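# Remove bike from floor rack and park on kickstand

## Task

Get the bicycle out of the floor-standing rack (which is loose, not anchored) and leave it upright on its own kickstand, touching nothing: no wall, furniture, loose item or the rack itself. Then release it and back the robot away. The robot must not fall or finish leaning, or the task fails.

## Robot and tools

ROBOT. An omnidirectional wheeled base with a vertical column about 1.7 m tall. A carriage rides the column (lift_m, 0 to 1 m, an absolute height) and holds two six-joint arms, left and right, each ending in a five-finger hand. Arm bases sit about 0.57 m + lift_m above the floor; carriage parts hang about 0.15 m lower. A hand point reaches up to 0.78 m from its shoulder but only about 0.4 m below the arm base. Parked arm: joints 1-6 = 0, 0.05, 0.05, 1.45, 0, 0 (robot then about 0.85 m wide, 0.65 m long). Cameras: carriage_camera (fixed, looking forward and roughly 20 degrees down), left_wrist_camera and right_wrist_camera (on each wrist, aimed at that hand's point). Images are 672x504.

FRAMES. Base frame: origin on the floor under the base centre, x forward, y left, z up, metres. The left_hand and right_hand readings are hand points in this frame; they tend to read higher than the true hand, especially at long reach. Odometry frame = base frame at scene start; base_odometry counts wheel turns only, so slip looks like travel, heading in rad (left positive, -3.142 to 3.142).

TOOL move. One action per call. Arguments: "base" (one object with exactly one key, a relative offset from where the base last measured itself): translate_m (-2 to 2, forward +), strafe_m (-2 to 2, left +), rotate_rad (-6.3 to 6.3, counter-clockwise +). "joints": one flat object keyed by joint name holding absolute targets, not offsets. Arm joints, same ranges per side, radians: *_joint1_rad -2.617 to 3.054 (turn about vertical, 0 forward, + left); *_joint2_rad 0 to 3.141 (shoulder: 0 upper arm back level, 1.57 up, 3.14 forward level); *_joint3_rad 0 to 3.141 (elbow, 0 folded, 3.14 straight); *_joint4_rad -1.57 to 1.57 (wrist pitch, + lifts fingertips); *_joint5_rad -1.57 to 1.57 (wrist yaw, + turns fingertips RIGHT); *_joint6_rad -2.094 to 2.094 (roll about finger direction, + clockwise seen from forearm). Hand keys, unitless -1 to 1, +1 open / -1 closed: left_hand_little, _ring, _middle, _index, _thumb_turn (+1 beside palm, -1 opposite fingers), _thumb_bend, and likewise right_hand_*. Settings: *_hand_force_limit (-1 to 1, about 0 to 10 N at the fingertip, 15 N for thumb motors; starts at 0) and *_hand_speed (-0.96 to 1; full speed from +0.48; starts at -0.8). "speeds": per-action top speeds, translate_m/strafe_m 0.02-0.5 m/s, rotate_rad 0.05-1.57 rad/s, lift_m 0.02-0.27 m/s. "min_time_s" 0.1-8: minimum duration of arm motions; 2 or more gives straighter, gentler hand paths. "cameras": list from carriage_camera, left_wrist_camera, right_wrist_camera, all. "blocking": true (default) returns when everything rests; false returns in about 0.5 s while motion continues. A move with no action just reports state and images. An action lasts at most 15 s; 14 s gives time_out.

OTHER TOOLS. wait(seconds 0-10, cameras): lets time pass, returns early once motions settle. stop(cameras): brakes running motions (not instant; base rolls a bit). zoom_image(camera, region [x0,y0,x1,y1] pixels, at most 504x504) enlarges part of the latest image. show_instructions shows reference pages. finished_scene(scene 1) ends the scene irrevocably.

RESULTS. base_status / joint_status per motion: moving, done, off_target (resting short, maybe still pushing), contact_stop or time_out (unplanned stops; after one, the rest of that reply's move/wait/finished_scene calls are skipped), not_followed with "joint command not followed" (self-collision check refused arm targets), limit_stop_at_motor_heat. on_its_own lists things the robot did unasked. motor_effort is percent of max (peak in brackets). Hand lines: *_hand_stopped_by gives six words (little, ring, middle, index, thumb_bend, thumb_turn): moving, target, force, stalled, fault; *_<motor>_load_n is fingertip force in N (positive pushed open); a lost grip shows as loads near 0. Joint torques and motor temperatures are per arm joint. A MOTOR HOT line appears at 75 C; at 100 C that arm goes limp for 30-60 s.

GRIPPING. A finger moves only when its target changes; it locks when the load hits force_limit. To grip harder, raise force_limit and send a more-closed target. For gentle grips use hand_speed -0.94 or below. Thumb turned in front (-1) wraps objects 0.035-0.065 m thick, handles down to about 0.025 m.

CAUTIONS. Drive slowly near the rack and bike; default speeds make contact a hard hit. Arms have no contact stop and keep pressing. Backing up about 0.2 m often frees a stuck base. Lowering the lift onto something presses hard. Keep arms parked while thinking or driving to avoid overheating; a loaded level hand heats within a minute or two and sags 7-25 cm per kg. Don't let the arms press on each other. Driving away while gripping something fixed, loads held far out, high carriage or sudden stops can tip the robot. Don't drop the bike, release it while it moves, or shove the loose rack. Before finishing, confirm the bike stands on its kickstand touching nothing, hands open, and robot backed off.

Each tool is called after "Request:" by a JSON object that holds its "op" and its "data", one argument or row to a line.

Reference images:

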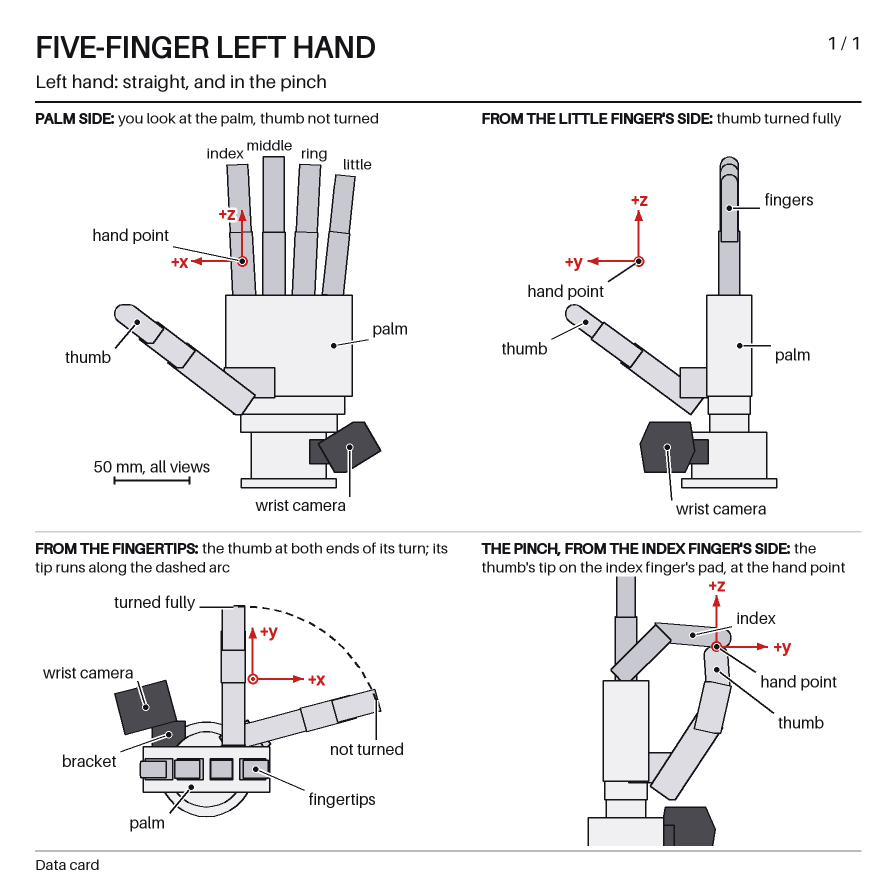

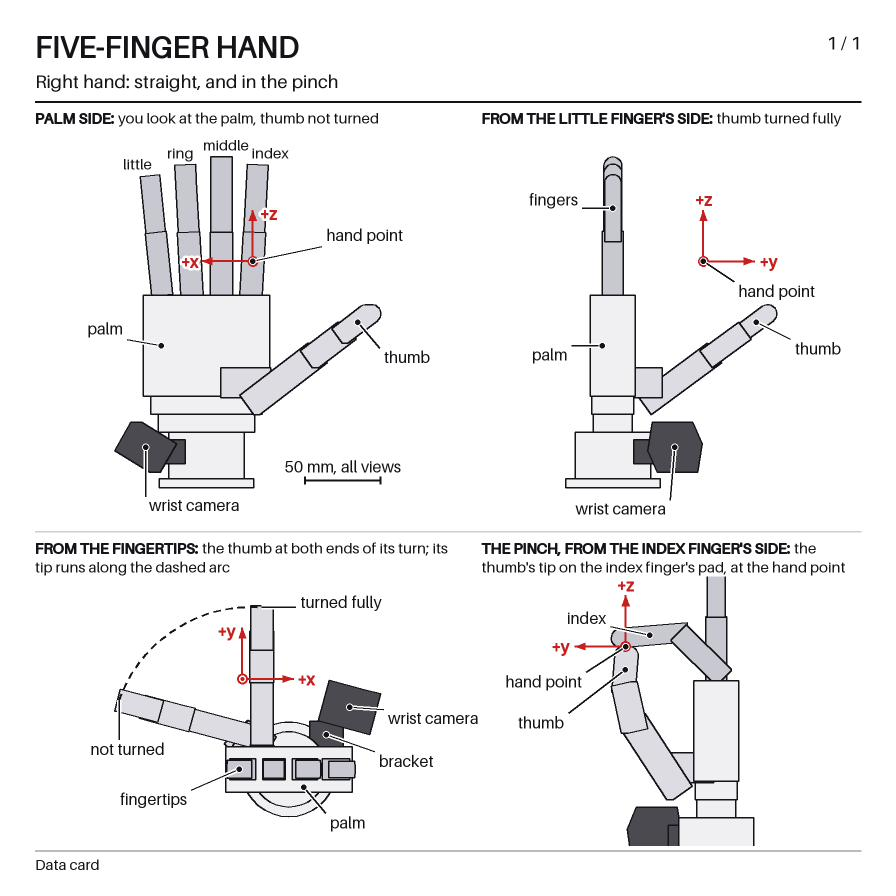

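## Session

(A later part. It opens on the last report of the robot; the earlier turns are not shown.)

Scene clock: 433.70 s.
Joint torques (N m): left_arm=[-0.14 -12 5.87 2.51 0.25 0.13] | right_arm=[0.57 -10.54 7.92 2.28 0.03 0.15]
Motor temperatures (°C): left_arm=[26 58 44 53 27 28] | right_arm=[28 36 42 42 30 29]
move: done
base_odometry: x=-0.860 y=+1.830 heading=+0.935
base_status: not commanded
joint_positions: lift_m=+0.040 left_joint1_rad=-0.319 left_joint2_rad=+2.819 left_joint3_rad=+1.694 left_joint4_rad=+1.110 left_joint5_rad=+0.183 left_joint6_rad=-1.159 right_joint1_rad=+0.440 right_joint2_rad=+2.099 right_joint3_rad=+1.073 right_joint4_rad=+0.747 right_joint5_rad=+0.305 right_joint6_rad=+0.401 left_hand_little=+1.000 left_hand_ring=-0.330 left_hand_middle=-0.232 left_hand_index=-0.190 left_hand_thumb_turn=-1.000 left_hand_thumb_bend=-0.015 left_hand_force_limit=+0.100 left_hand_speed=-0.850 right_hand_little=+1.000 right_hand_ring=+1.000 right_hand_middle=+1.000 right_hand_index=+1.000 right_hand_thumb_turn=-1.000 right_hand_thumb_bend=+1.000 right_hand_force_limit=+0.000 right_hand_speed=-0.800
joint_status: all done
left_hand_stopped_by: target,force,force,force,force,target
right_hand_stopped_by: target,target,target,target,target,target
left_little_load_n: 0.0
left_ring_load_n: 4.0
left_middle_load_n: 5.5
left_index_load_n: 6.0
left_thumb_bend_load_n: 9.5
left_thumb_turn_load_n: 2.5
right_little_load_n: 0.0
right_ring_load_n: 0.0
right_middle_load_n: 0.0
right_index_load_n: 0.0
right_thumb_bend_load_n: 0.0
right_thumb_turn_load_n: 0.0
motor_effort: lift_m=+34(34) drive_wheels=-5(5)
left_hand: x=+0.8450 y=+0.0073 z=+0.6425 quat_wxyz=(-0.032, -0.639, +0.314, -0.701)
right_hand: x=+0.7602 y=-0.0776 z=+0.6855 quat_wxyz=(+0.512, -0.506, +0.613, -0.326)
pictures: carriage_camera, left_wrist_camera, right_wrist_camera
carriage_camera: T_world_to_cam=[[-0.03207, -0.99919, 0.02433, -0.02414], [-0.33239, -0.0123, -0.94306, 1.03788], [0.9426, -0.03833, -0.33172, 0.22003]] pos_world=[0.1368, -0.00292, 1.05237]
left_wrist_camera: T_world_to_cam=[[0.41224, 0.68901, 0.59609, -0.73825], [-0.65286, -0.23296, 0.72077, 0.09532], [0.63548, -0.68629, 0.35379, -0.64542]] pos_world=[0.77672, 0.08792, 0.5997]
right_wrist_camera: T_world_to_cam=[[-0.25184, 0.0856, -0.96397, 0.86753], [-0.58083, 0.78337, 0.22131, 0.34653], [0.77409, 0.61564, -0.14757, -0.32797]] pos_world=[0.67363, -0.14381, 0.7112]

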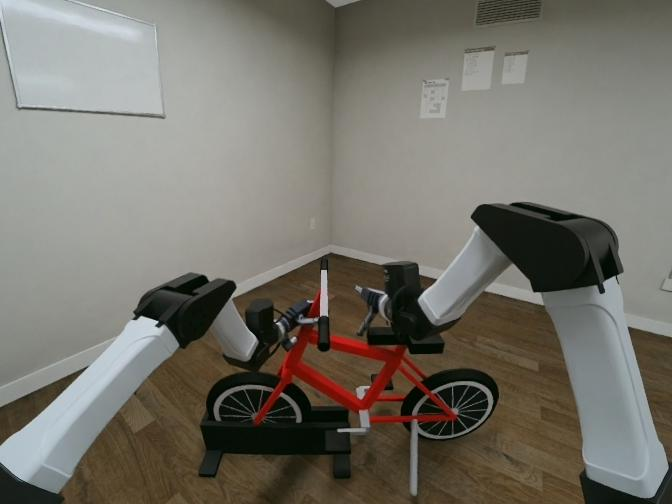

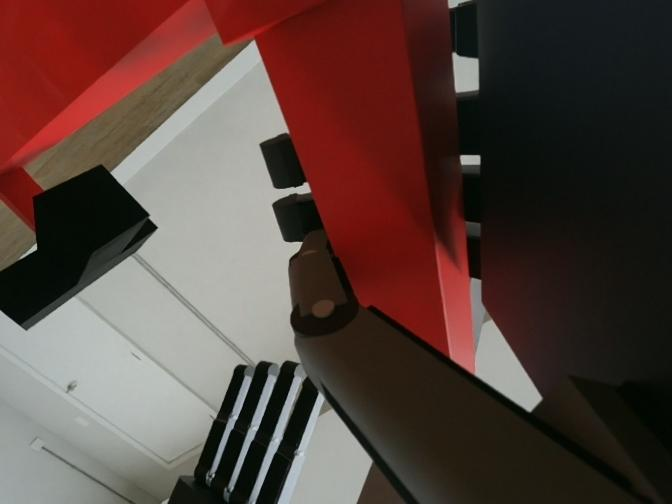

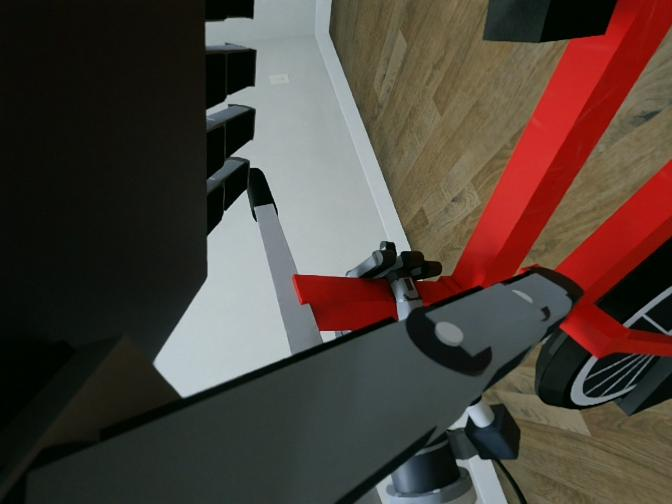

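Request:
{"op": "move", "data": {
  "joints": {"right_joint1_rad": 0.44, "right_joint2_rad": 2.546, "right_joint3_rad": 1.293, "right_joint4_rad": 0.803, "right_joint5_rad": 0.316, "right_joint6_rad": 0.41},
  "min_time_s": 4,
  "cameras": ["right_wrist_camera", "carriage_camera"]
}}

Scene clock: 445.30 s.
Joint torques (N m): left_arm=[-0.13 -11.99 5.87 2.5 0.25 0.13] | right_arm=[-0.17 -10.1 4.82 1.41 -0.12 0.15]
Motor temperatures (°C): left_arm=[26 58 43 54 27 28] | right_arm=[28 39 42 45 30 29]
move: off_target
base_odometry: x=-0.860 y=+1.830 heading=+0.935
base_status: not commanded
joint_positions: lift_m=+0.040 left_joint1_rad=-0.319 left_joint2_rad=+2.819 left_joint3_rad=+1.694 left_joint4_rad=+1.110 left_joint5_rad=+0.183 left_joint6_rad=-1.159 right_joint1_rad=+0.440 right_joint2_rad=+2.519 right_joint3_rad=+1.288 right_joint4_rad=+0.875 right_joint5_rad=+0.328 right_joint6_rad=+0.401 left_hand_little=+1.000 left_hand_ring=-0.330 left_hand_middle=-0.232 left_hand_index=-0.190 left_hand_thumb_turn=-1.000 left_hand_thumb_bend=-0.015 left_hand_force_limit=+0.100 left_hand_speed=-0.850 right_hand_little=+1.000 right_hand_ring=+1.000 right_hand_middle=+1.000 right_hand_index=+1.000 right_hand_thumb_turn=-1.000 right_hand_thumb_bend=+1.000 right_hand_force_limit=+0.000 right_hand_speed=-0.800
joint_status: right_joint4_rad off_target (ended at +0.875, target +0.803); the others done
left_hand_stopped_by: target,force,force,force,force,target
right_hand_stopped_by: target,target,target,target,target,target
left_little_load_n: 0.0
left_ring_load_n: 4.0
left_middle_load_n: 5.5
left_index_load_n: 5.5
left_thumb_bend_load_n: 9.0
left_thumb_turn_load_n: 2.5
right_little_load_n: 0.5
right_ring_load_n: 0.0
right_middle_load_n: 0.0
right_index_load_n: 0.0
right_thumb_bend_load_n: 0.0
right_thumb_turn_load_n: 0.0
motor_effort: lift_m=+34(34) drive_wheels=-3(5)
left_hand: x=+0.8450 y=+0.0073 z=+0.6425 quat_wxyz=(-0.032, -0.639, +0.314, -0.701)
right_hand: x=+0.7906 y=-0.0684 z=+0.5598 quat_wxyz=(+0.478, -0.520, +0.628, -0.326)
pictures: carriage_camera, right_wrist_camera
carriage_camera: T_world_to_cam=[[-0.03207, -0.99919, 0.02433, -0.02414], [-0.33239, -0.0123, -0.94306, 1.03788], [0.9426, -0.03833, -0.33172, 0.22003]] pos_world=[0.1368, -0.00292, 1.05237]
right_wrist_camera: T_world_to_cam=[[-0.31371, 0.05427, -0.94797, 0.79107], [-0.5487, 0.80443, 0.22764, 0.3573], [0.77493, 0.59156, -0.22258, -0.33612]] pos_world=[0.70469, -0.13152, 0.59376]

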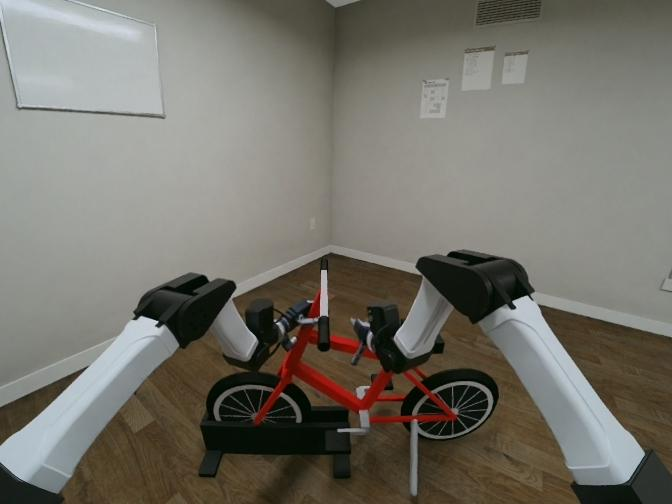

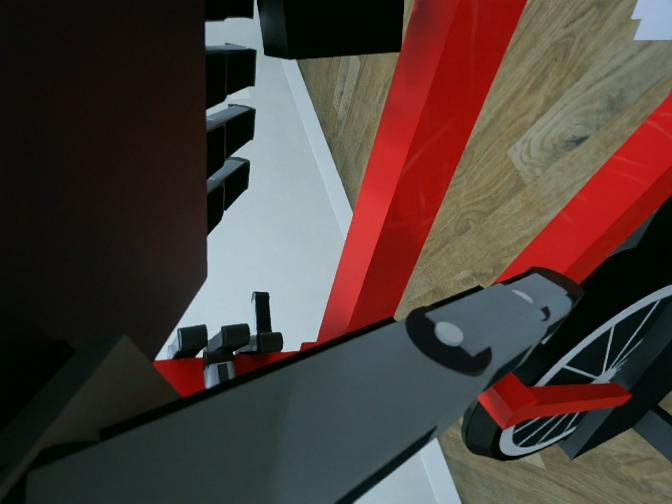

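Request:
{"op": "zoom_image", "data": {
  "camera": "right_wrist_camera",
  "region": [150, 0, 450, 250]
}}

Request:
{"op": "zoom_image", "data": {
  "camera": "carriage_camera",
  "region": [280, 260, 460, 400]
}}

Scaled by 1.680.

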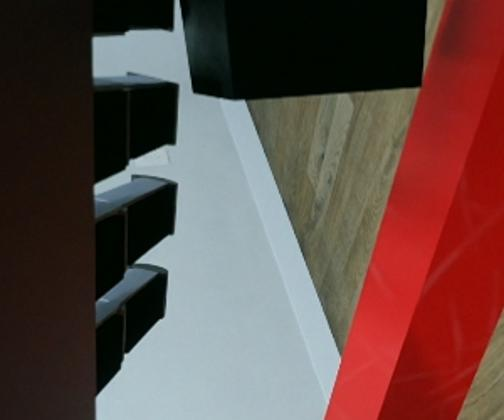

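Scaled by 2.800.

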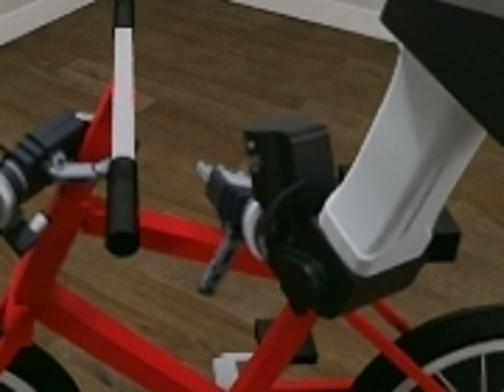

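Request:
{"op": "move", "data": {
  "joints": {"right_joint1_rad": 0.44, "right_joint2_rad": 2.262, "right_joint3_rad": 1.25, "right_joint4_rad": 0.56, "right_joint5_rad": 0.316, "right_joint6_rad": 0.42},
  "min_time_s": 3,
  "cameras": ["right_wrist_camera"]
}}

Scene clock: 503.03 s.
Joint torques (N m): left_arm=[-0.14 -11.99 5.89 2.5 0.25 0.13] | right_arm=[-0.21 -16.16 4.41 2.12 -0.07 0.15]
Motor temperatures (°C): left_arm=[26 60 42 54 27 28] | right_arm=[28 47 41 44 30 29]
move: done
base_odometry: x=-0.860 y=+1.830 heading=+0.935
base_status: not commanded
joint_positions: lift_m=+0.040 left_joint1_rad=-0.319 left_joint2_rad=+2.819 left_joint3_rad=+1.694 left_joint4_rad=+1.110 left_joint5_rad=+0.183 left_joint6_rad=-1.159 right_joint1_rad=+0.440 right_joint2_rad=+2.308 right_joint3_rad=+1.256 right_joint4_rad=+0.559 right_joint5_rad=+0.325 right_joint6_rad=+0.411 left_hand_little=+1.000 left_hand_ring=-0.330 left_hand_middle=-0.232 left_hand_index=-0.190 left_hand_thumb_turn=-1.000 left_hand_thumb_bend=-0.015 left_hand_force_limit=+0.100 left_hand_speed=-0.850 right_hand_little=+1.000 right_hand_ring=+1.000 right_hand_middle=+1.000 right_hand_index=+1.000 right_hand_thumb_turn=-1.000 right_hand_thumb_bend=+1.000 right_hand_force_limit=+0.000 right_hand_speed=-0.800
joint_status: all done
left_hand_stopped_by: target,force,force,force,force,target
right_hand_stopped_by: target,target,target,target,target,target
left_little_load_n: 0.0
left_ring_load_n: 4.0
left_middle_load_n: 5.5
left_index_load_n: 6.0
left_thumb_bend_load_n: 9.0
left_thumb_turn_load_n: 2.5
right_little_load_n: 0.0
right_ring_load_n: 0.0
right_middle_load_n: 0.0
right_index_load_n: 0.0
right_thumb_bend_load_n: 0.0
right_thumb_turn_load_n: 0.0
motor_effort: lift_m=+34(34) drive_wheels=-4(6)
left_hand: x=+0.8450 y=+0.0073 z=+0.6425 quat_wxyz=(-0.032, -0.639, +0.314, -0.701)
right_hand: x=+0.7700 y=-0.0772 z=+0.5975 quat_wxyz=(+0.425, -0.550, +0.650, -0.308)
right_wrist_camera: T_world_to_cam=[[-0.43056, 0.01001, -0.90251, 0.88021], [-0.51654, 0.81726, 0.25549, 0.30398], [0.74014, 0.57618, -0.34671, -0.20674]] pos_world=[0.68901, -0.13811, 0.64505]

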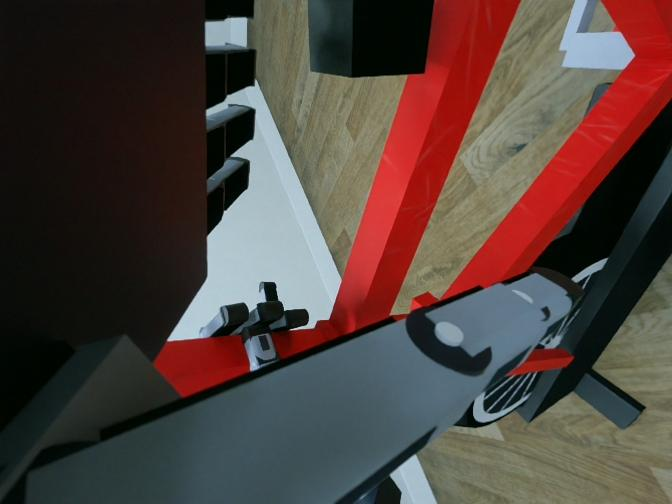

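Request:
{"op": "move", "data": {
  "joints": {"right_joint1_rad": 0.54, "right_joint2_rad": 2.29, "right_joint3_rad": 1.25, "right_joint4_rad": 0.60, "right_joint5_rad": 0.35, "right_joint6_rad": 0.42},
  "min_time_s": 2,
  "cameras": ["right_wrist_camera", "carriage_camera"]
}}

Scene clock: 509.07 s.
Joint torques (N m): left_arm=[-0.14 -11.99 5.89 2.51 0.25 0.13] | right_arm=[0.55 -13.74 4.53 2.42 0.12 0.13]
Motor temperatures (°C): left_arm=[26 61 42 54 27 28] | right_arm=[28 47 41 45 30 29]
move: done
base_odometry: x=-0.860 y=+1.830 heading=+0.935
base_status: not commanded
joint_positions: lift_m=+0.040 left_joint1_rad=-0.319 left_joint2_rad=+2.819 left_joint3_rad=+1.694 left_joint4_rad=+1.110 left_joint5_rad=+0.183 left_joint6_rad=-1.159 right_joint1_rad=+0.531 right_joint2_rad=+2.308 right_joint3_rad=+1.256 right_joint4_rad=+0.574 right_joint5_rad=+0.339 right_joint6_rad=+0.411 left_hand_little=+1.000 left_hand_ring=-0.330 left_hand_middle=-0.232 left_hand_index=-0.190 left_hand_thumb_turn=-1.000 left_hand_thumb_bend=-0.015 left_hand_force_limit=+0.100 left_hand_speed=-0.850 right_hand_little=+1.000 right_hand_ring=+1.000 right_hand_middle=+1.000 right_hand_index=+1.000 right_hand_thumb_turn=-1.000 right_hand_thumb_bend=+1.000 right_hand_force_limit=+0.000 right_hand_speed=-0.800
joint_status: all done
left_hand_stopped_by: target,force,force,force,force,target
right_hand_stopped_by: target,target,target,target,target,target
left_little_load_n: 0.0
left_ring_load_n: 4.0
left_middle_load_n: 5.5
left_index_load_n: 5.5
left_thumb_bend_load_n: 9.0
left_thumb_turn_load_n: 2.5
right_little_load_n: 0.0
right_ring_load_n: 0.0
right_middle_load_n: 0.0
right_index_load_n: 0.0
right_thumb_bend_load_n: 0.0
right_thumb_turn_load_n: 0.0
motor_effort: lift_m=+34(34) drive_wheels=-4(5)
left_hand: x=+0.8450 y=+0.0073 z=+0.6425 quat_wxyz=(-0.032, -0.639, +0.314, -0.701)
right_hand: x=+0.7494 y=-0.0304 z=+0.6010 quat_wxyz=(+0.442, -0.572, +0.624, -0.296)
pictures: carriage_camera, right_wrist_camera
carriage_camera: T_world_to_cam=[[-0.03207, -0.99919, 0.02433, -0.02414], [-0.33239, -0.0123, -0.94306, 1.03788], [0.9426, -0.03833, -0.33172, 0.22003]] pos_world=[0.1368, -0.00292, 1.05237]
right_wrist_camera: T_world_to_cam=[[-0.4151, -0.02177, -0.90951, 0.86575], [-0.58301, 0.77383, 0.24757, 0.30757], [0.69842, 0.63302, -0.33391, -0.19197]] pos_world=[0.67277, -0.09764, 0.64717]

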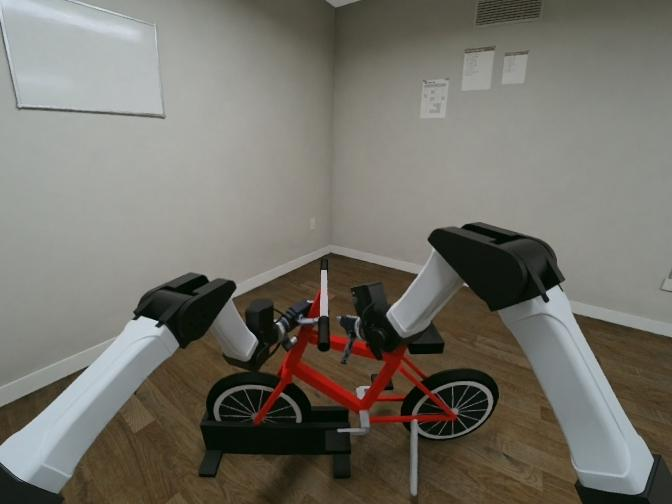

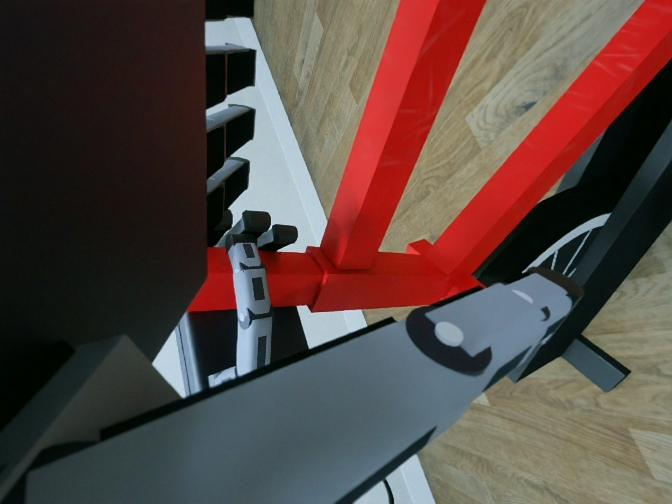

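Request:
{"op": "move", "data": {
  "joints": {"right_joint1_rad": 0.477, "right_joint2_rad": 2.655, "right_joint3_rad": 1.60, "right_joint4_rad": 0.60, "right_joint5_rad": 0.297, "right_joint6_rad": 0.42},
  "min_time_s": 3,
  "cameras": ["right_wrist_camera", "carriage_camera"]
}}

Scene clock: 529.60 s.
Joint torques (N m): left_arm=[-0.14 -12 5.87 2.51 0.25 0.13] | right_arm=[-0.95 -13.37 7.43 2.36 -0.06 0.15]
Motor temperatures (°C): left_arm=[26 61 42 55 27 28] | right_arm=[28 49 41 46 30 29]
move: done
base_odometry: x=-0.860 y=+1.830 heading=+0.935
base_status: not commanded
joint_positions: lift_m=+0.040 left_joint1_rad=-0.319 left_joint2_rad=+2.819 left_joint3_rad=+1.694 left_joint4_rad=+1.110 left_joint5_rad=+0.183 left_joint6_rad=-1.159 right_joint1_rad=+0.487 right_joint2_rad=+2.653 right_joint3_rad=+1.574 right_joint4_rad=+0.578 right_joint5_rad=+0.307 right_joint6_rad=+0.411 left_hand_little=+1.000 left_hand_ring=-0.330 left_hand_middle=-0.232 left_hand_index=-0.190 left_hand_thumb_turn=-1.000 left_hand_thumb_bend=-0.015 left_hand_force_limit=+0.100 left_hand_speed=-0.850 right_hand_little=+1.000 right_hand_ring=+1.000 right_hand_middle=+1.000 right_hand_index=+1.000 right_hand_thumb_turn=-1.000 right_hand_thumb_bend=+1.000 right_hand_force_limit=+0.000 right_hand_speed=-0.800
joint_status: all done
left_hand_stopped_by: target,force,force,force,force,target
right_hand_stopped_by: target,target,target,target,target,target
left_little_load_n: -0.5
left_ring_load_n: 4.0
left_middle_load_n: 6.0
left_index_load_n: 5.5
left_thumb_bend_load_n: 9.0
left_thumb_turn_load_n: 2.5
right_little_load_n: 0.0
right_ring_load_n: 0.0
right_middle_load_n: -0.5
right_index_load_n: 0.0
right_thumb_bend_load_n: 0.0
right_thumb_turn_load_n: 0.0
motor_effort: lift_m=+34(34) drive_wheels=-5(5)
left_hand: x=+0.8450 y=+0.0073 z=+0.6425 quat_wxyz=(-0.032, -0.639, +0.314, -0.701)
right_hand: x=+0.8006 y=-0.0256 z=+0.5203 quat_wxyz=(+0.432, -0.570, +0.635, -0.291)
pictures: carriage_camera, right_wrist_camera
carriage_camera: T_world_to_cam=[[-0.03207, -0.99919, 0.02433, -0.02414], [-0.33239, -0.0123, -0.94306, 1.03788], [0.9426, -0.03833, -0.33172, 0.22003]] pos_world=[0.1368, -0.00292, 1.05237]
right_wrist_camera: T_world_to_cam=[[-0.43892, -0.0126, -0.89844, 0.82716], [-0.56417, 0.7821, 0.26465, 0.32991], [0.69933, 0.62303, -0.35039, -0.24998]] pos_world=[0.724, -0.09185, 0.56825]

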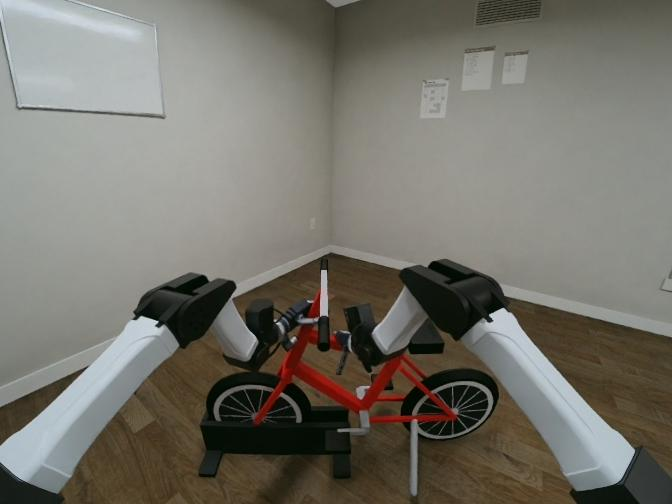

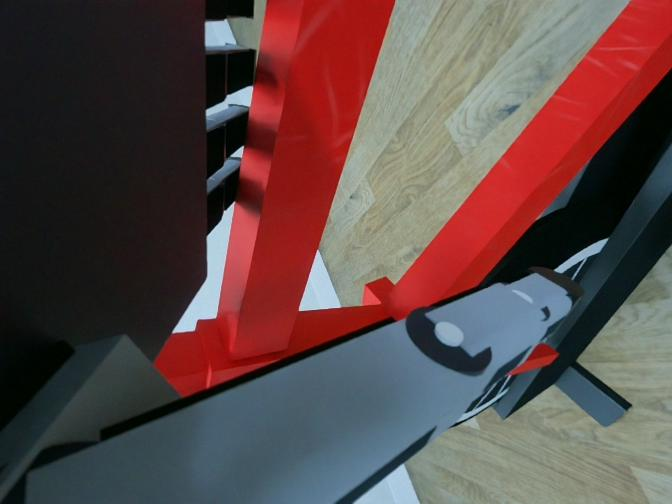

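Request:
{"op": "move", "data": {
  "joints": {"right_joint1_rad": 0.46, "right_joint2_rad": 2.645, "right_joint3_rad": 1.645, "right_joint4_rad": 0.565, "right_joint5_rad": 0.288, "right_joint6_rad": 0.42},
  "min_time_s": 2,
  "cameras": ["right_wrist_camera"]
}}

Scene clock: 539.10 s.
Joint torques (N m): left_arm=[-0.14 -11.99 5.87 2.51 0.25 0.14] | right_arm=[-0.92 -14.49 7.76 2.15 -0.1 0.13]
Motor temperatures (°C): left_arm=[26 62 42 55 27 28] | right_arm=[28 52 42 47 30 29]
move: done
base_odometry: x=-0.860 y=+1.830 heading=+0.935
base_status: not commanded
joint_positions: lift_m=+0.040 left_joint1_rad=-0.319 left_joint2_rad=+2.819 left_joint3_rad=+1.694 left_joint4_rad=+1.110 left_joint5_rad=+0.183 left_joint6_rad=-1.159 right_joint1_rad=+0.470 right_joint2_rad=+2.653 right_joint3_rad=+1.618 right_joint4_rad=+0.564 right_joint5_rad=+0.298 right_joint6_rad=+0.411 left_hand_little=+1.000 left_hand_ring=-0.330 left_hand_middle=-0.232 left_hand_index=-0.190 left_hand_thumb_turn=-1.000 left_hand_thumb_bend=-0.015 left_hand_force_limit=+0.100 left_hand_speed=-0.850 right_hand_little=+1.000 right_hand_ring=+1.000 right_hand_middle=+1.000 right_hand_index=+1.000 right_hand_thumb_turn=-1.000 right_hand_thumb_bend=+1.000 right_hand_force_limit=+0.000 right_hand_speed=-0.800
joint_status: all done
left_hand_stopped_by: target,force,force,force,force,target
right_hand_stopped_by: target,target,target,target,target,target
left_little_load_n: 0.0
left_ring_load_n: 4.0
left_middle_load_n: 5.5
left_index_load_n: 5.5
left_thumb_bend_load_n: 9.0
left_thumb_turn_load_n: 2.5
right_little_load_n: 0.0
right_ring_load_n: 0.0
right_middle_load_n: 0.0
right_index_load_n: 0.0
right_thumb_bend_load_n: 0.0
right_thumb_turn_load_n: -0.5
motor_effort: lift_m=+34(34) drive_wheels=-4(5)
left_hand: x=+0.8450 y=+0.0073 z=+0.6425 quat_wxyz=(-0.032, -0.639, +0.314, -0.701)
right_hand: x=+0.8160 y=-0.0275 z=+0.5344 quat_wxyz=(+0.444, -0.560, +0.635, -0.294)
right_wrist_camera: T_world_to_cam=[[-0.4172, 0.00659, -0.90879, 0.83499], [-0.5641, 0.78215, 0.26463, 0.33628], [0.71256, 0.62305, -0.3226, -0.28034]] pos_world=[0.73781, -0.09386, 0.5794]

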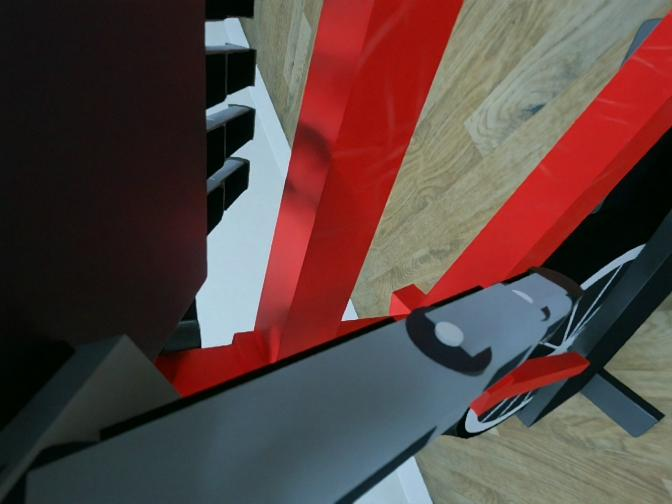

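Request:
{"op": "move", "data": {
  "joints": {"right_joint1_rad": 0.431, "right_joint2_rad": 2.772, "right_joint3_rad": 1.832, "right_joint4_rad": 0.505, "right_joint5_rad": 0.251, "right_joint6_rad": 0.42},
  "min_time_s": 2.5,
  "cameras": ["right_wrist_camera"]
}}

Scene clock: 546.53 s.
Joint torques (N m): left_arm=[-0.14 -11.97 5.87 2.5 0.25 0.13] | right_arm=[-0.92 -14.3 8.05 2.17 -0.08 0.14]
Motor temperatures (°C): left_arm=[26 62 42 55 27 28] | right_arm=[28 55 42 47 30 29]
move: done
base_odometry: x=-0.860 y=+1.830 heading=+0.935
base_status: not commanded
joint_positions: lift_m=+0.040 left_joint1_rad=-0.319 left_joint2_rad=+2.819 left_joint3_rad=+1.694 left_joint4_rad=+1.110 left_joint5_rad=+0.183 left_joint6_rad=-1.159 right_joint1_rad=+0.441 right_joint2_rad=+2.770 right_joint3_rad=+1.804 right_joint4_rad=+0.504 right_joint5_rad=+0.261 right_joint6_rad=+0.411 left_hand_little=+1.000 left_hand_ring=-0.330 left_hand_middle=-0.232 left_hand_index=-0.190 left_hand_thumb_turn=-1.000 left_hand_thumb_bend=-0.015 left_hand_force_limit=+0.100 left_hand_speed=-0.850 right_hand_little=+1.000 right_hand_ring=+1.000 right_hand_middle=+1.000 right_hand_index=+1.000 right_hand_thumb_turn=-1.000 right_hand_thumb_bend=+1.000 right_hand_force_limit=+0.000 right_hand_speed=-0.800
joint_status: all done
left_hand_stopped_by: target,force,force,force,force,target
right_hand_stopped_by: target,target,target,target,target,target
left_little_load_n: 0.0
left_ring_load_n: 4.0
left_middle_load_n: 6.0
left_index_load_n: 5.5
left_thumb_bend_load_n: 9.0
left_thumb_turn_load_n: 2.5
right_little_load_n: 0.0
right_ring_load_n: 0.0
right_middle_load_n: 0.0
right_index_load_n: 0.0
right_thumb_bend_load_n: 0.0
right_thumb_turn_load_n: -0.5
motor_effort: lift_m=+34(34) drive_wheels=-3(4)
left_hand: x=+0.8450 y=+0.0073 z=+0.6425 quat_wxyz=(-0.032, -0.639, +0.314, -0.701)
right_hand: x=+0.8450 y=-0.0269 z=+0.5207 quat_wxyz=(+0.450, -0.557, +0.636, -0.287)
right_wrist_camera: T_world_to_cam=[[-0.41701, 0.02197, -0.90864, 0.8347], [-0.56705, 0.775, 0.27898, 0.35062], [0.71032, 0.63158, -0.31072, -0.30987]] pos_world=[0.76701, -0.09436, 0.56434]

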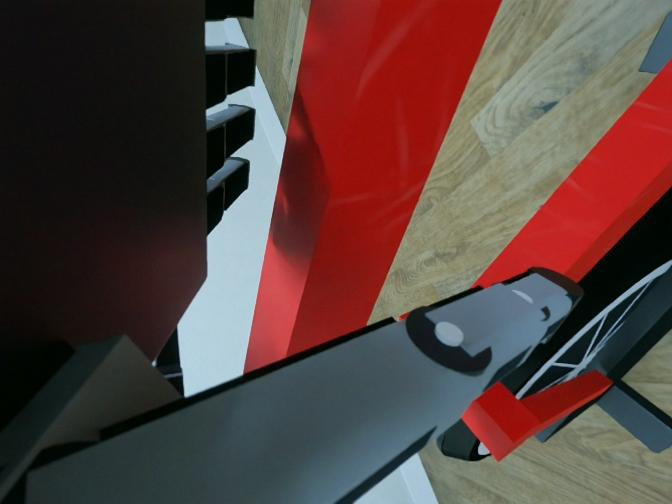

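Request:
{"op": "move", "data": {
  "joints": {"right_joint1_rad": 0.443, "right_joint2_rad": 2.802, "right_joint3_rad": 1.815, "right_joint4_rad": 0.548, "right_joint5_rad": 0.262, "right_joint6_rad": 0.42, "right_hand_speed": -0.85, "right_hand_force_limit": -0.4},
  "min_time_s": 2,
  "cameras": ["right_wrist_camera"]
}}

Request:
{"op": "move", "data": {
  "joints": {"right_hand_index": -1, "right_hand_middle": -1, "right_hand_ring": -1, "right_hand_little": -1},
  "cameras": ["right_wrist_camera", "left_wrist_camera"]
}}

Scene clock: 555.80 s.
Joint torques (N m): left_arm=[-0.14 -12.01 5.89 2.5 0.25 0.13] | right_arm=[0.08 -14.3 6.32 2.42 0.03 0.13]
Motor temperatures (°C): left_arm=[26 62 42 55 27 28] | right_arm=[28 56 42 48 30 29]
move: done
base_odometry: x=-0.860 y=+1.830 heading=+0.935
base_status: not commanded
joint_positions: lift_m=+0.040 left_joint1_rad=-0.319 left_joint2_rad=+2.819 left_joint3_rad=+1.694 left_joint4_rad=+1.110 left_joint5_rad=+0.183 left_joint6_rad=-1.159 right_joint1_rad=+0.441 right_joint2_rad=+2.800 right_joint3_rad=+1.804 right_joint4_rad=+0.522 right_joint5_rad=+0.261 right_joint6_rad=+0.411 left_hand_little=+1.000 left_hand_ring=-0.330 left_hand_middle=-0.232 left_hand_index=-0.190 left_hand_thumb_turn=-1.000 left_hand_thumb_bend=-0.015 left_hand_force_limit=+0.100 left_hand_speed=-0.850 right_hand_little=+1.000 right_hand_ring=+1.000 right_hand_middle=+1.000 right_hand_index=+1.000 right_hand_thumb_turn=-1.000 right_hand_thumb_bend=+1.000 right_hand_force_limit=-0.400 right_hand_speed=-0.850
joint_status: all done
left_hand_stopped_by: target,force,force,force,force,target
right_hand_stopped_by: target,target,target,target,target,target
left_little_load_n: 0.0
left_ring_load_n: 4.0
left_middle_load_n: 6.0
left_index_load_n: 5.5
left_thumb_bend_load_n: 9.0
left_thumb_turn_load_n: 2.5
right_little_load_n: 0.0
right_ring_load_n: 0.0
right_middle_load_n: 0.0
right_index_load_n: 0.0
right_thumb_bend_load_n: 0.0
right_thumb_turn_load_n: 0.0
motor_effort: lift_m=+34(34) drive_wheels=-4(5)
left_hand: x=+0.8450 y=+0.0073 z=+0.6425 quat_wxyz=(-0.032, -0.639, +0.314, -0.701)
right_hand: x=+0.8412 y=-0.0287 z=+0.5053 quat_wxyz=(+0.445, -0.560, +0.638, -0.286)
right_wrist_camera: T_world_to_cam=[[-0.42611, 0.01772, -0.9045, 0.82461], [-0.56424, 0.77632, 0.28102, 0.35084], [0.70716, 0.63009, -0.3208, -0.30315]] pos_world=[0.76371, -0.09596, 0.55002]

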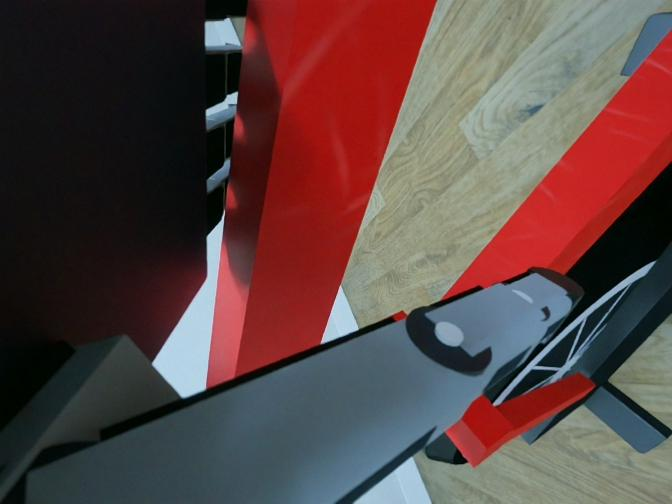

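Scene clock: 560.83 s.
Joint torques (N m): left_arm=[-0.08 -11.99 5.87 2.5 0.2 0.14] | right_arm=[0.09 -14.65 6.3 2.16 -0.01 0.07]
Motor temperatures (°C): left_arm=[26 62 42 55 27 28] | right_arm=[28 57 42 48 30 29]
move: off_target
base_odometry: x=-0.860 y=+1.830 heading=+0.935
base_status: not commanded
joint_positions: lift_m=+0.040 left_joint1_rad=-0.320 left_joint2_rad=+2.819 left_joint3_rad=+1.694 left_joint4_rad=+1.110 left_joint5_rad=+0.187 left_joint6_rad=-1.159 right_joint1_rad=+0.440 right_joint2_rad=+2.803 right_joint3_rad=+1.804 right_joint4_rad=+0.548 right_joint5_rad=+0.261 right_joint6_rad=+0.414 left_hand_little=+1.000 left_hand_ring=-0.331 left_hand_middle=-0.232 left_hand_index=-0.191 left_hand_thumb_turn=-1.000 left_hand_thumb_bend=-0.015 left_hand_force_limit=+0.100 left_hand_speed=-0.850 right_hand_little=-0.056 right_hand_ring=-0.083 right_hand_middle=-0.110 right_hand_index=-0.125 right_hand_thumb_turn=-1.000 right_hand_thumb_bend=+1.000 right_hand_force_limit=-0.400 right_hand_speed=-0.850
joint_status: right_hand_little off_target (ended at -0.056, target -1.000); right_hand_ring off_target (ended at -0.083, target -1.000); right_hand_middle off_target (ended at -0.110, target -1.000); right_hand_index off_target (ended at -0.125, target -1.000)
left_hand_stopped_by: target,force,force,force,force,target
right_hand_stopped_by: force,force,force,force,target,target
left_little_load_n: 0.0
left_ring_load_n: 0.0
left_middle_load_n: 6.5
left_index_load_n: 1.5
left_thumb_bend_load_n: 8.5
left_thumb_turn_load_n: 2.0
right_little_load_n: 0.0
right_ring_load_n: 0.0
right_middle_load_n: 1.0
right_index_load_n: 1.5
right_thumb_bend_load_n: 0.0
right_thumb_turn_load_n: 0.0
motor_effort: lift_m=+34(34) drive_wheels=-3(5)
left_hand: x=+0.8442 y=+0.0064 z=+0.6426 quat_wxyz=(-0.035, -0.639, +0.315, -0.701)
right_hand: x=+0.8445 y=-0.0274 z=+0.5093 quat_wxyz=(+0.455, -0.553, +0.636, -0.288)
pictures: left_wrist_camera, right_wrist_camera
left_wrist_camera: T_world_to_cam=[[0.41587, 0.68739, 0.59544, -0.73996], [-0.65372, -0.22922, 0.72119, 0.09501], [0.63223, -0.68917, 0.35403, -0.64294]] pos_world=[0.77631, 0.08733, 0.5997]
right_wrist_camera: T_world_to_cam=[[-0.40753, 0.0298, -0.9127, 0.81851], [-0.56834, 0.77403, 0.27904, 0.35492], [0.71478, 0.63244, -0.29851, -0.32279]] pos_world=[0.76601, -0.09496, 0.55166]

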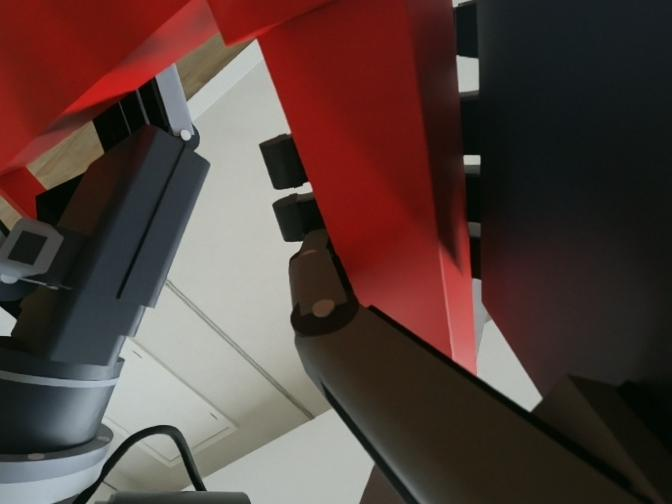

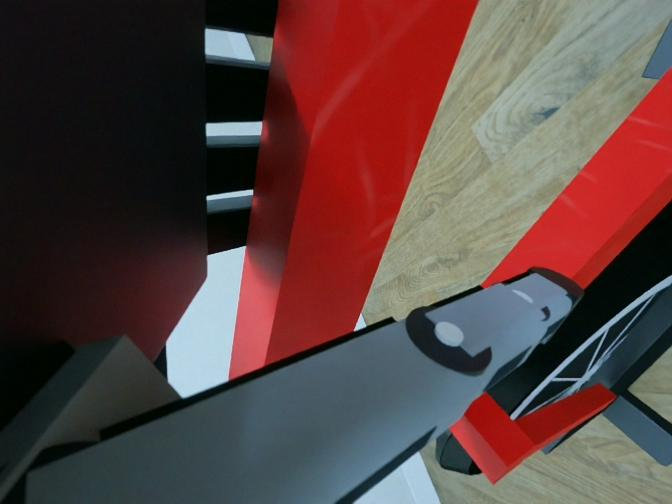

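Request:
{"op": "move", "data": {
  "joints": {"right_hand_force_limit": -0.2, "right_hand_thumb_bend": -1}
}}

Request:
{"op": "move", "data": {
  "joints": {"right_hand_force_limit": 0.1, "right_hand_index": -0.99, "right_hand_middle": -0.99, "right_hand_ring": -0.99, "right_hand_little": -0.99, "right_hand_thumb_bend": -0.99},
  "cameras": ["all"]
}}

Scene clock: 571.83 s.
Joint torques (N m): left_arm=[-0.12 -11.99 5.87 2.5 0.19 0.14] | right_arm=[0.05 -15.36 6.27 2.19 0.01 0.07]
Motor temperatures (°C): left_arm=[26 63 42 55 27 28] | right_arm=[28 57 42 49 30 29]
move: off_target
base_odometry: x=-0.860 y=+1.830 heading=+0.935
base_status: not commanded
joint_positions: lift_m=+0.040 left_joint1_rad=-0.320 left_joint2_rad=+2.819 left_joint3_rad=+1.694 left_joint4_rad=+1.110 left_joint5_rad=+0.189 left_joint6_rad=-1.159 right_joint1_rad=+0.440 right_joint2_rad=+2.812 right_joint3_rad=+1.804 right_joint4_rad=+0.543 right_joint5_rad=+0.261 right_joint6_rad=+0.420 left_hand_little=+1.000 left_hand_ring=-0.331 left_hand_middle=-0.232 left_hand_index=-0.191 left_hand_thumb_turn=-1.000 left_hand_thumb_bend=-0.015 left_hand_force_limit=+0.100 left_hand_speed=-0.850 right_hand_little=-0.056 right_hand_ring=-0.083 right_hand_middle=-0.110 right_hand_index=-0.125 right_hand_thumb_turn=-1.000 right_hand_thumb_bend=+0.030 right_hand_force_limit=-0.200 right_hand_speed=-0.850
joint_status: right_hand_thumb_bend off_target (ended at +0.030, target -1.000); the others done
left_hand_stopped_by: target,force,force,force,force,target
right_hand_stopped_by: force,force,force,force,force,target
left_little_load_n: 0.0
left_ring_load_n: 0.0
left_middle_load_n: 7.0
left_index_load_n: 1.5
left_thumb_bend_load_n: 8.0
left_thumb_turn_load_n: 2.0
right_little_load_n: 0.0
right_ring_load_n: 1.0
right_middle_load_n: 1.5
right_index_load_n: 1.0
right_thumb_bend_load_n: 6.0
right_thumb_turn_load_n: 2.5
motor_effort: lift_m=+34(34) drive_wheels=-4(5)
left_hand: x=+0.8440 y=+0.0063 z=+0.6426 quat_wxyz=(-0.035, -0.638, +0.315, -0.701)
right_hand: x=+0.8416 y=-0.0284 z=+0.5020 quat_wxyz=(+0.450, -0.555, +0.639, -0.285)
pictures: none

Scene clock: 572.63 s.
Joint torques (N m): left_arm=[-0.09 -12.14 5.85 2.42 -0.06 0.14] | right_arm=[0.18 -16.18 6.13 2.18 0.12 0.08]
Motor temperatures (°C): left_arm=[26 63 42 55 27 28] | right_arm=[28 57 42 49 30 29]
move: off_target
base_odometry: x=-0.860 y=+1.830 heading=+0.935
base_status: not commanded
joint_positions: lift_m=+0.040 left_joint1_rad=-0.320 left_joint2_rad=+2.822 left_joint3_rad=+1.694 left_joint4_rad=+1.118 left_joint5_rad=+0.214 left_joint6_rad=-1.159 right_joint1_rad=+0.440 right_joint2_rad=+2.820 right_joint3_rad=+1.804 right_joint4_rad=+0.544 right_joint5_rad=+0.248 right_joint6_rad=+0.420 left_hand_little=+1.000 left_hand_ring=-0.331 left_hand_middle=-0.232 left_hand_index=-0.191 left_hand_thumb_turn=-1.000 left_hand_thumb_bend=-0.015 left_hand_force_limit=+0.100 left_hand_speed=-0.850 right_hand_little=-0.233 right_hand_ring=-0.247 right_hand_middle=-0.219 right_hand_index=-0.246 right_hand_thumb_turn=-1.000 right_hand_thumb_bend=-0.035 right_hand_force_limit=+0.100 right_hand_speed=-0.850
joint_status: right_hand_little off_target (ended at -0.233, target -0.990); right_hand_ring off_target (ended at -0.247, target -0.990); right_hand_middle off_target (ended at -0.219, target -0.990); right_hand_index off_target (ended at -0.246, target -0.990); right_hand_thumb_bend off_target (ended at -0.035, target -0.990); the others done
left_hand_stopped_by: target,force,force,force,force,target
right_hand_stopped_by: force,force,force,force,force,target
left_little_load_n: 0.0
left_ring_load_n: 0.0
left_middle_load_n: 6.5
left_index_load_n: 0.0
left_thumb_bend_load_n: 7.5
left_thumb_turn_load_n: 1.5
right_little_load_n: 6.0
right_ring_load_n: 4.5
right_middle_load_n: 1.5
right_index_load_n: 7.0
right_thumb_bend_load_n: 9.0
right_thumb_turn_load_n: 1.5
motor_effort: lift_m=+34(34) drive_wheels=-5(6)
left_hand: x=+0.8397 y=+0.0029 z=+0.6424 quat_wxyz=(-0.044, -0.633, +0.323, -0.702)
right_hand: x=+0.8390 y=-0.0274 z=+0.4969 quat_wxyz=(+0.449, -0.559, +0.639, -0.279)
pictures: carriage_camera, left_wrist_camera, right_wrist_camera
carriage_camera: T_world_to_cam=[[-0.03207, -0.99919, 0.02433, -0.02414], [-0.33239, -0.0123, -0.94306, 1.03788], [0.9426, -0.03833, -0.33172, 0.22003]] pos_world=[0.1368, -0.00292, 1.05237]
left_wrist_camera: T_world_to_cam=[[0.432, 0.67691, 0.59597, -0.74936], [-0.66246, -0.21023, 0.71899, 0.10005], [0.61198, -0.70541, 0.35761, -0.62763]] pos_world=[0.7741, 0.08554, 0.5991]
right_wrist_camera: T_world_to_cam=[[-0.42902, 0.02782, -0.90287, 0.8181], [-0.56784, 0.76903, 0.29351, 0.34751], [0.7025, 0.6386, -0.31414, -0.30432]] pos_world=[0.7621, -0.09566, 0.54104]

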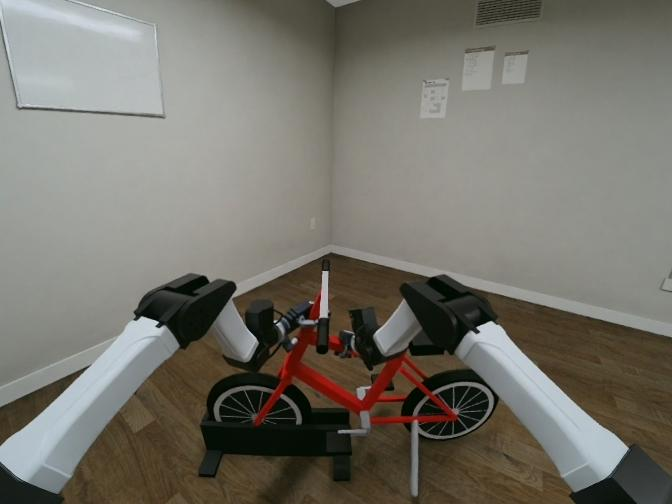

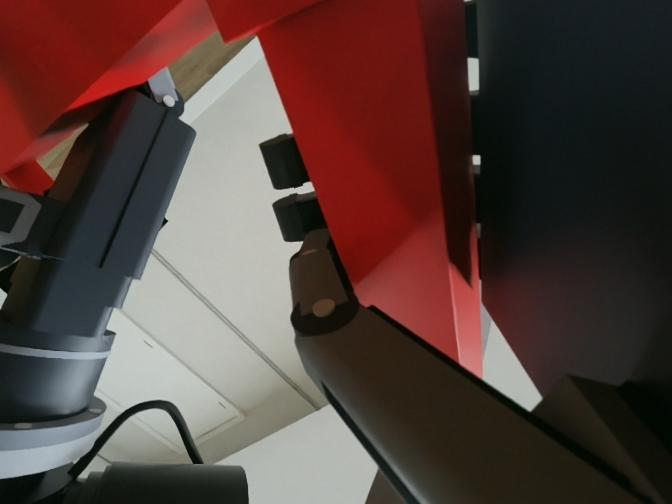

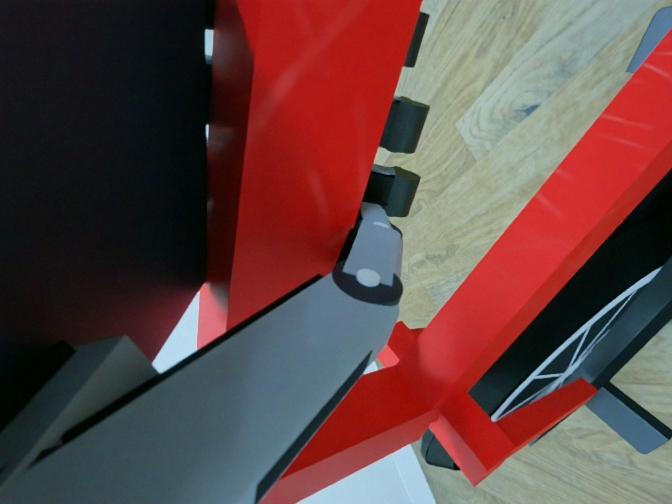

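Request:
{"op": "move", "data": {
  "base": {"strafe_m": -0.12},
  "speeds": {"strafe_m": 0.05},
  "cameras": ["all"]
}}

Scene clock: 578.67 s.
Joint torques (N m): left_arm=[-0.13 -12.51 5.82 2.25 -0.01 0.14] | right_arm=[0.03 -16.12 6.28 2.21 0.17 -0.03]
Motor temperatures (°C): left_arm=[26 65 42 55 27 28] | right_arm=[28 60 42 49 30 29]
move: done
base_odometry: x=-0.764 y=+1.759 heading=+0.935
base_status: done
joint_positions: lift_m=+0.040 left_joint1_rad=-0.320 left_joint2_rad=+2.825 left_joint3_rad=+1.694 left_joint4_rad=+1.134 left_joint5_rad=+0.216 left_joint6_rad=-1.159 right_joint1_rad=+0.439 right_joint2_rad=+2.822 right_joint3_rad=+1.804 right_joint4_rad=+0.541 right_joint5_rad=+0.243 right_joint6_rad=+0.425 left_hand_little=+1.000 left_hand_ring=-0.331 left_hand_middle=-0.232 left_hand_index=-0.191 left_hand_thumb_turn=-1.000 left_hand_thumb_bend=-0.015 left_hand_force_limit=+0.100 left_hand_speed=-0.850 right_hand_little=-0.233 right_hand_ring=-0.247 right_hand_middle=-0.219 right_hand_index=-0.246 right_hand_thumb_turn=-1.000 right_hand_thumb_bend=-0.035 right_hand_force_limit=+0.100 right_hand_speed=-0.850
joint_status: not commanded
left_hand_stopped_by: target,force,force,force,force,target
right_hand_stopped_by: force,force,force,force,force,target
left_little_load_n: 0.0
left_ring_load_n: -0.5
left_middle_load_n: 7.0
left_index_load_n: 0.0
left_thumb_bend_load_n: 7.5
left_thumb_turn_load_n: 1.5
right_little_load_n: 2.0
right_ring_load_n: 2.0
right_middle_load_n: 1.5
right_index_load_n: 7.0
right_thumb_bend_load_n: 9.0
right_thumb_turn_load_n: 1.5
motor_effort: lift_m=+33(34) drive_wheels=-1(17)
left_hand: x=+0.8391 y=+0.0029 z=+0.6441 quat_wxyz=(-0.044, -0.628, +0.322, -0.707)
right_hand: x=+0.8381 y=-0.0267 z=+0.4958 quat_wxyz=(+0.449, -0.559, +0.640, -0.276)
pictures: carriage_camera, left_wrist_camera, right_wrist_camera
carriage_camera: T_world_to_cam=[[-0.03207, -0.99919, 0.02433, -0.02414], [-0.33239, -0.0123, -0.94306, 1.03788], [0.9426, -0.03833, -0.33172, 0.22003]] pos_world=[0.1368, -0.00292, 1.05237]
left_wrist_camera: T_world_to_cam=[[0.42572, 0.6787, 0.59843, -0.74652], [-0.67125, -0.20661, 0.71185, 0.11036], [0.60678, -0.70475, 0.36762, -0.63003]] pos_world=[0.77417, 0.08545, 0.59979]
right_wrist_camera: T_world_to_cam=[[-0.43374, 0.03141, -0.90049, 0.81951], [-0.56795, 0.76633, 0.3003, 0.34342], [0.6995, 0.64168, -0.31455, -0.30164]] pos_world=[0.76149, -0.09536, 0.53995]

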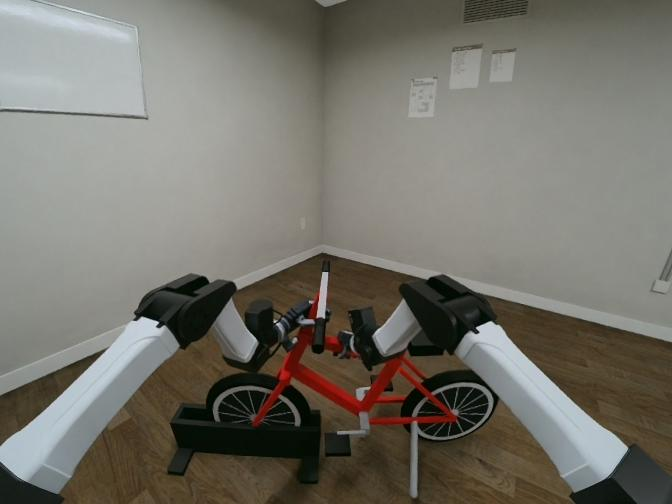

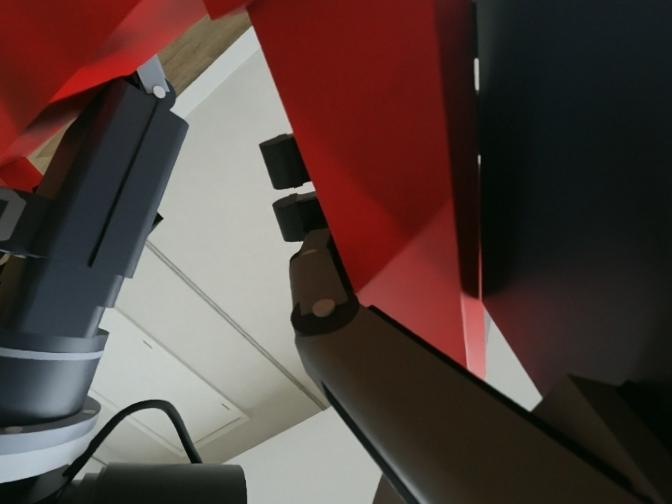

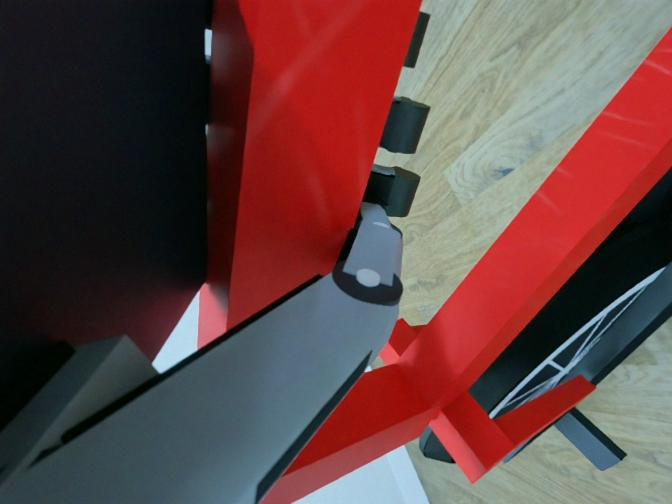

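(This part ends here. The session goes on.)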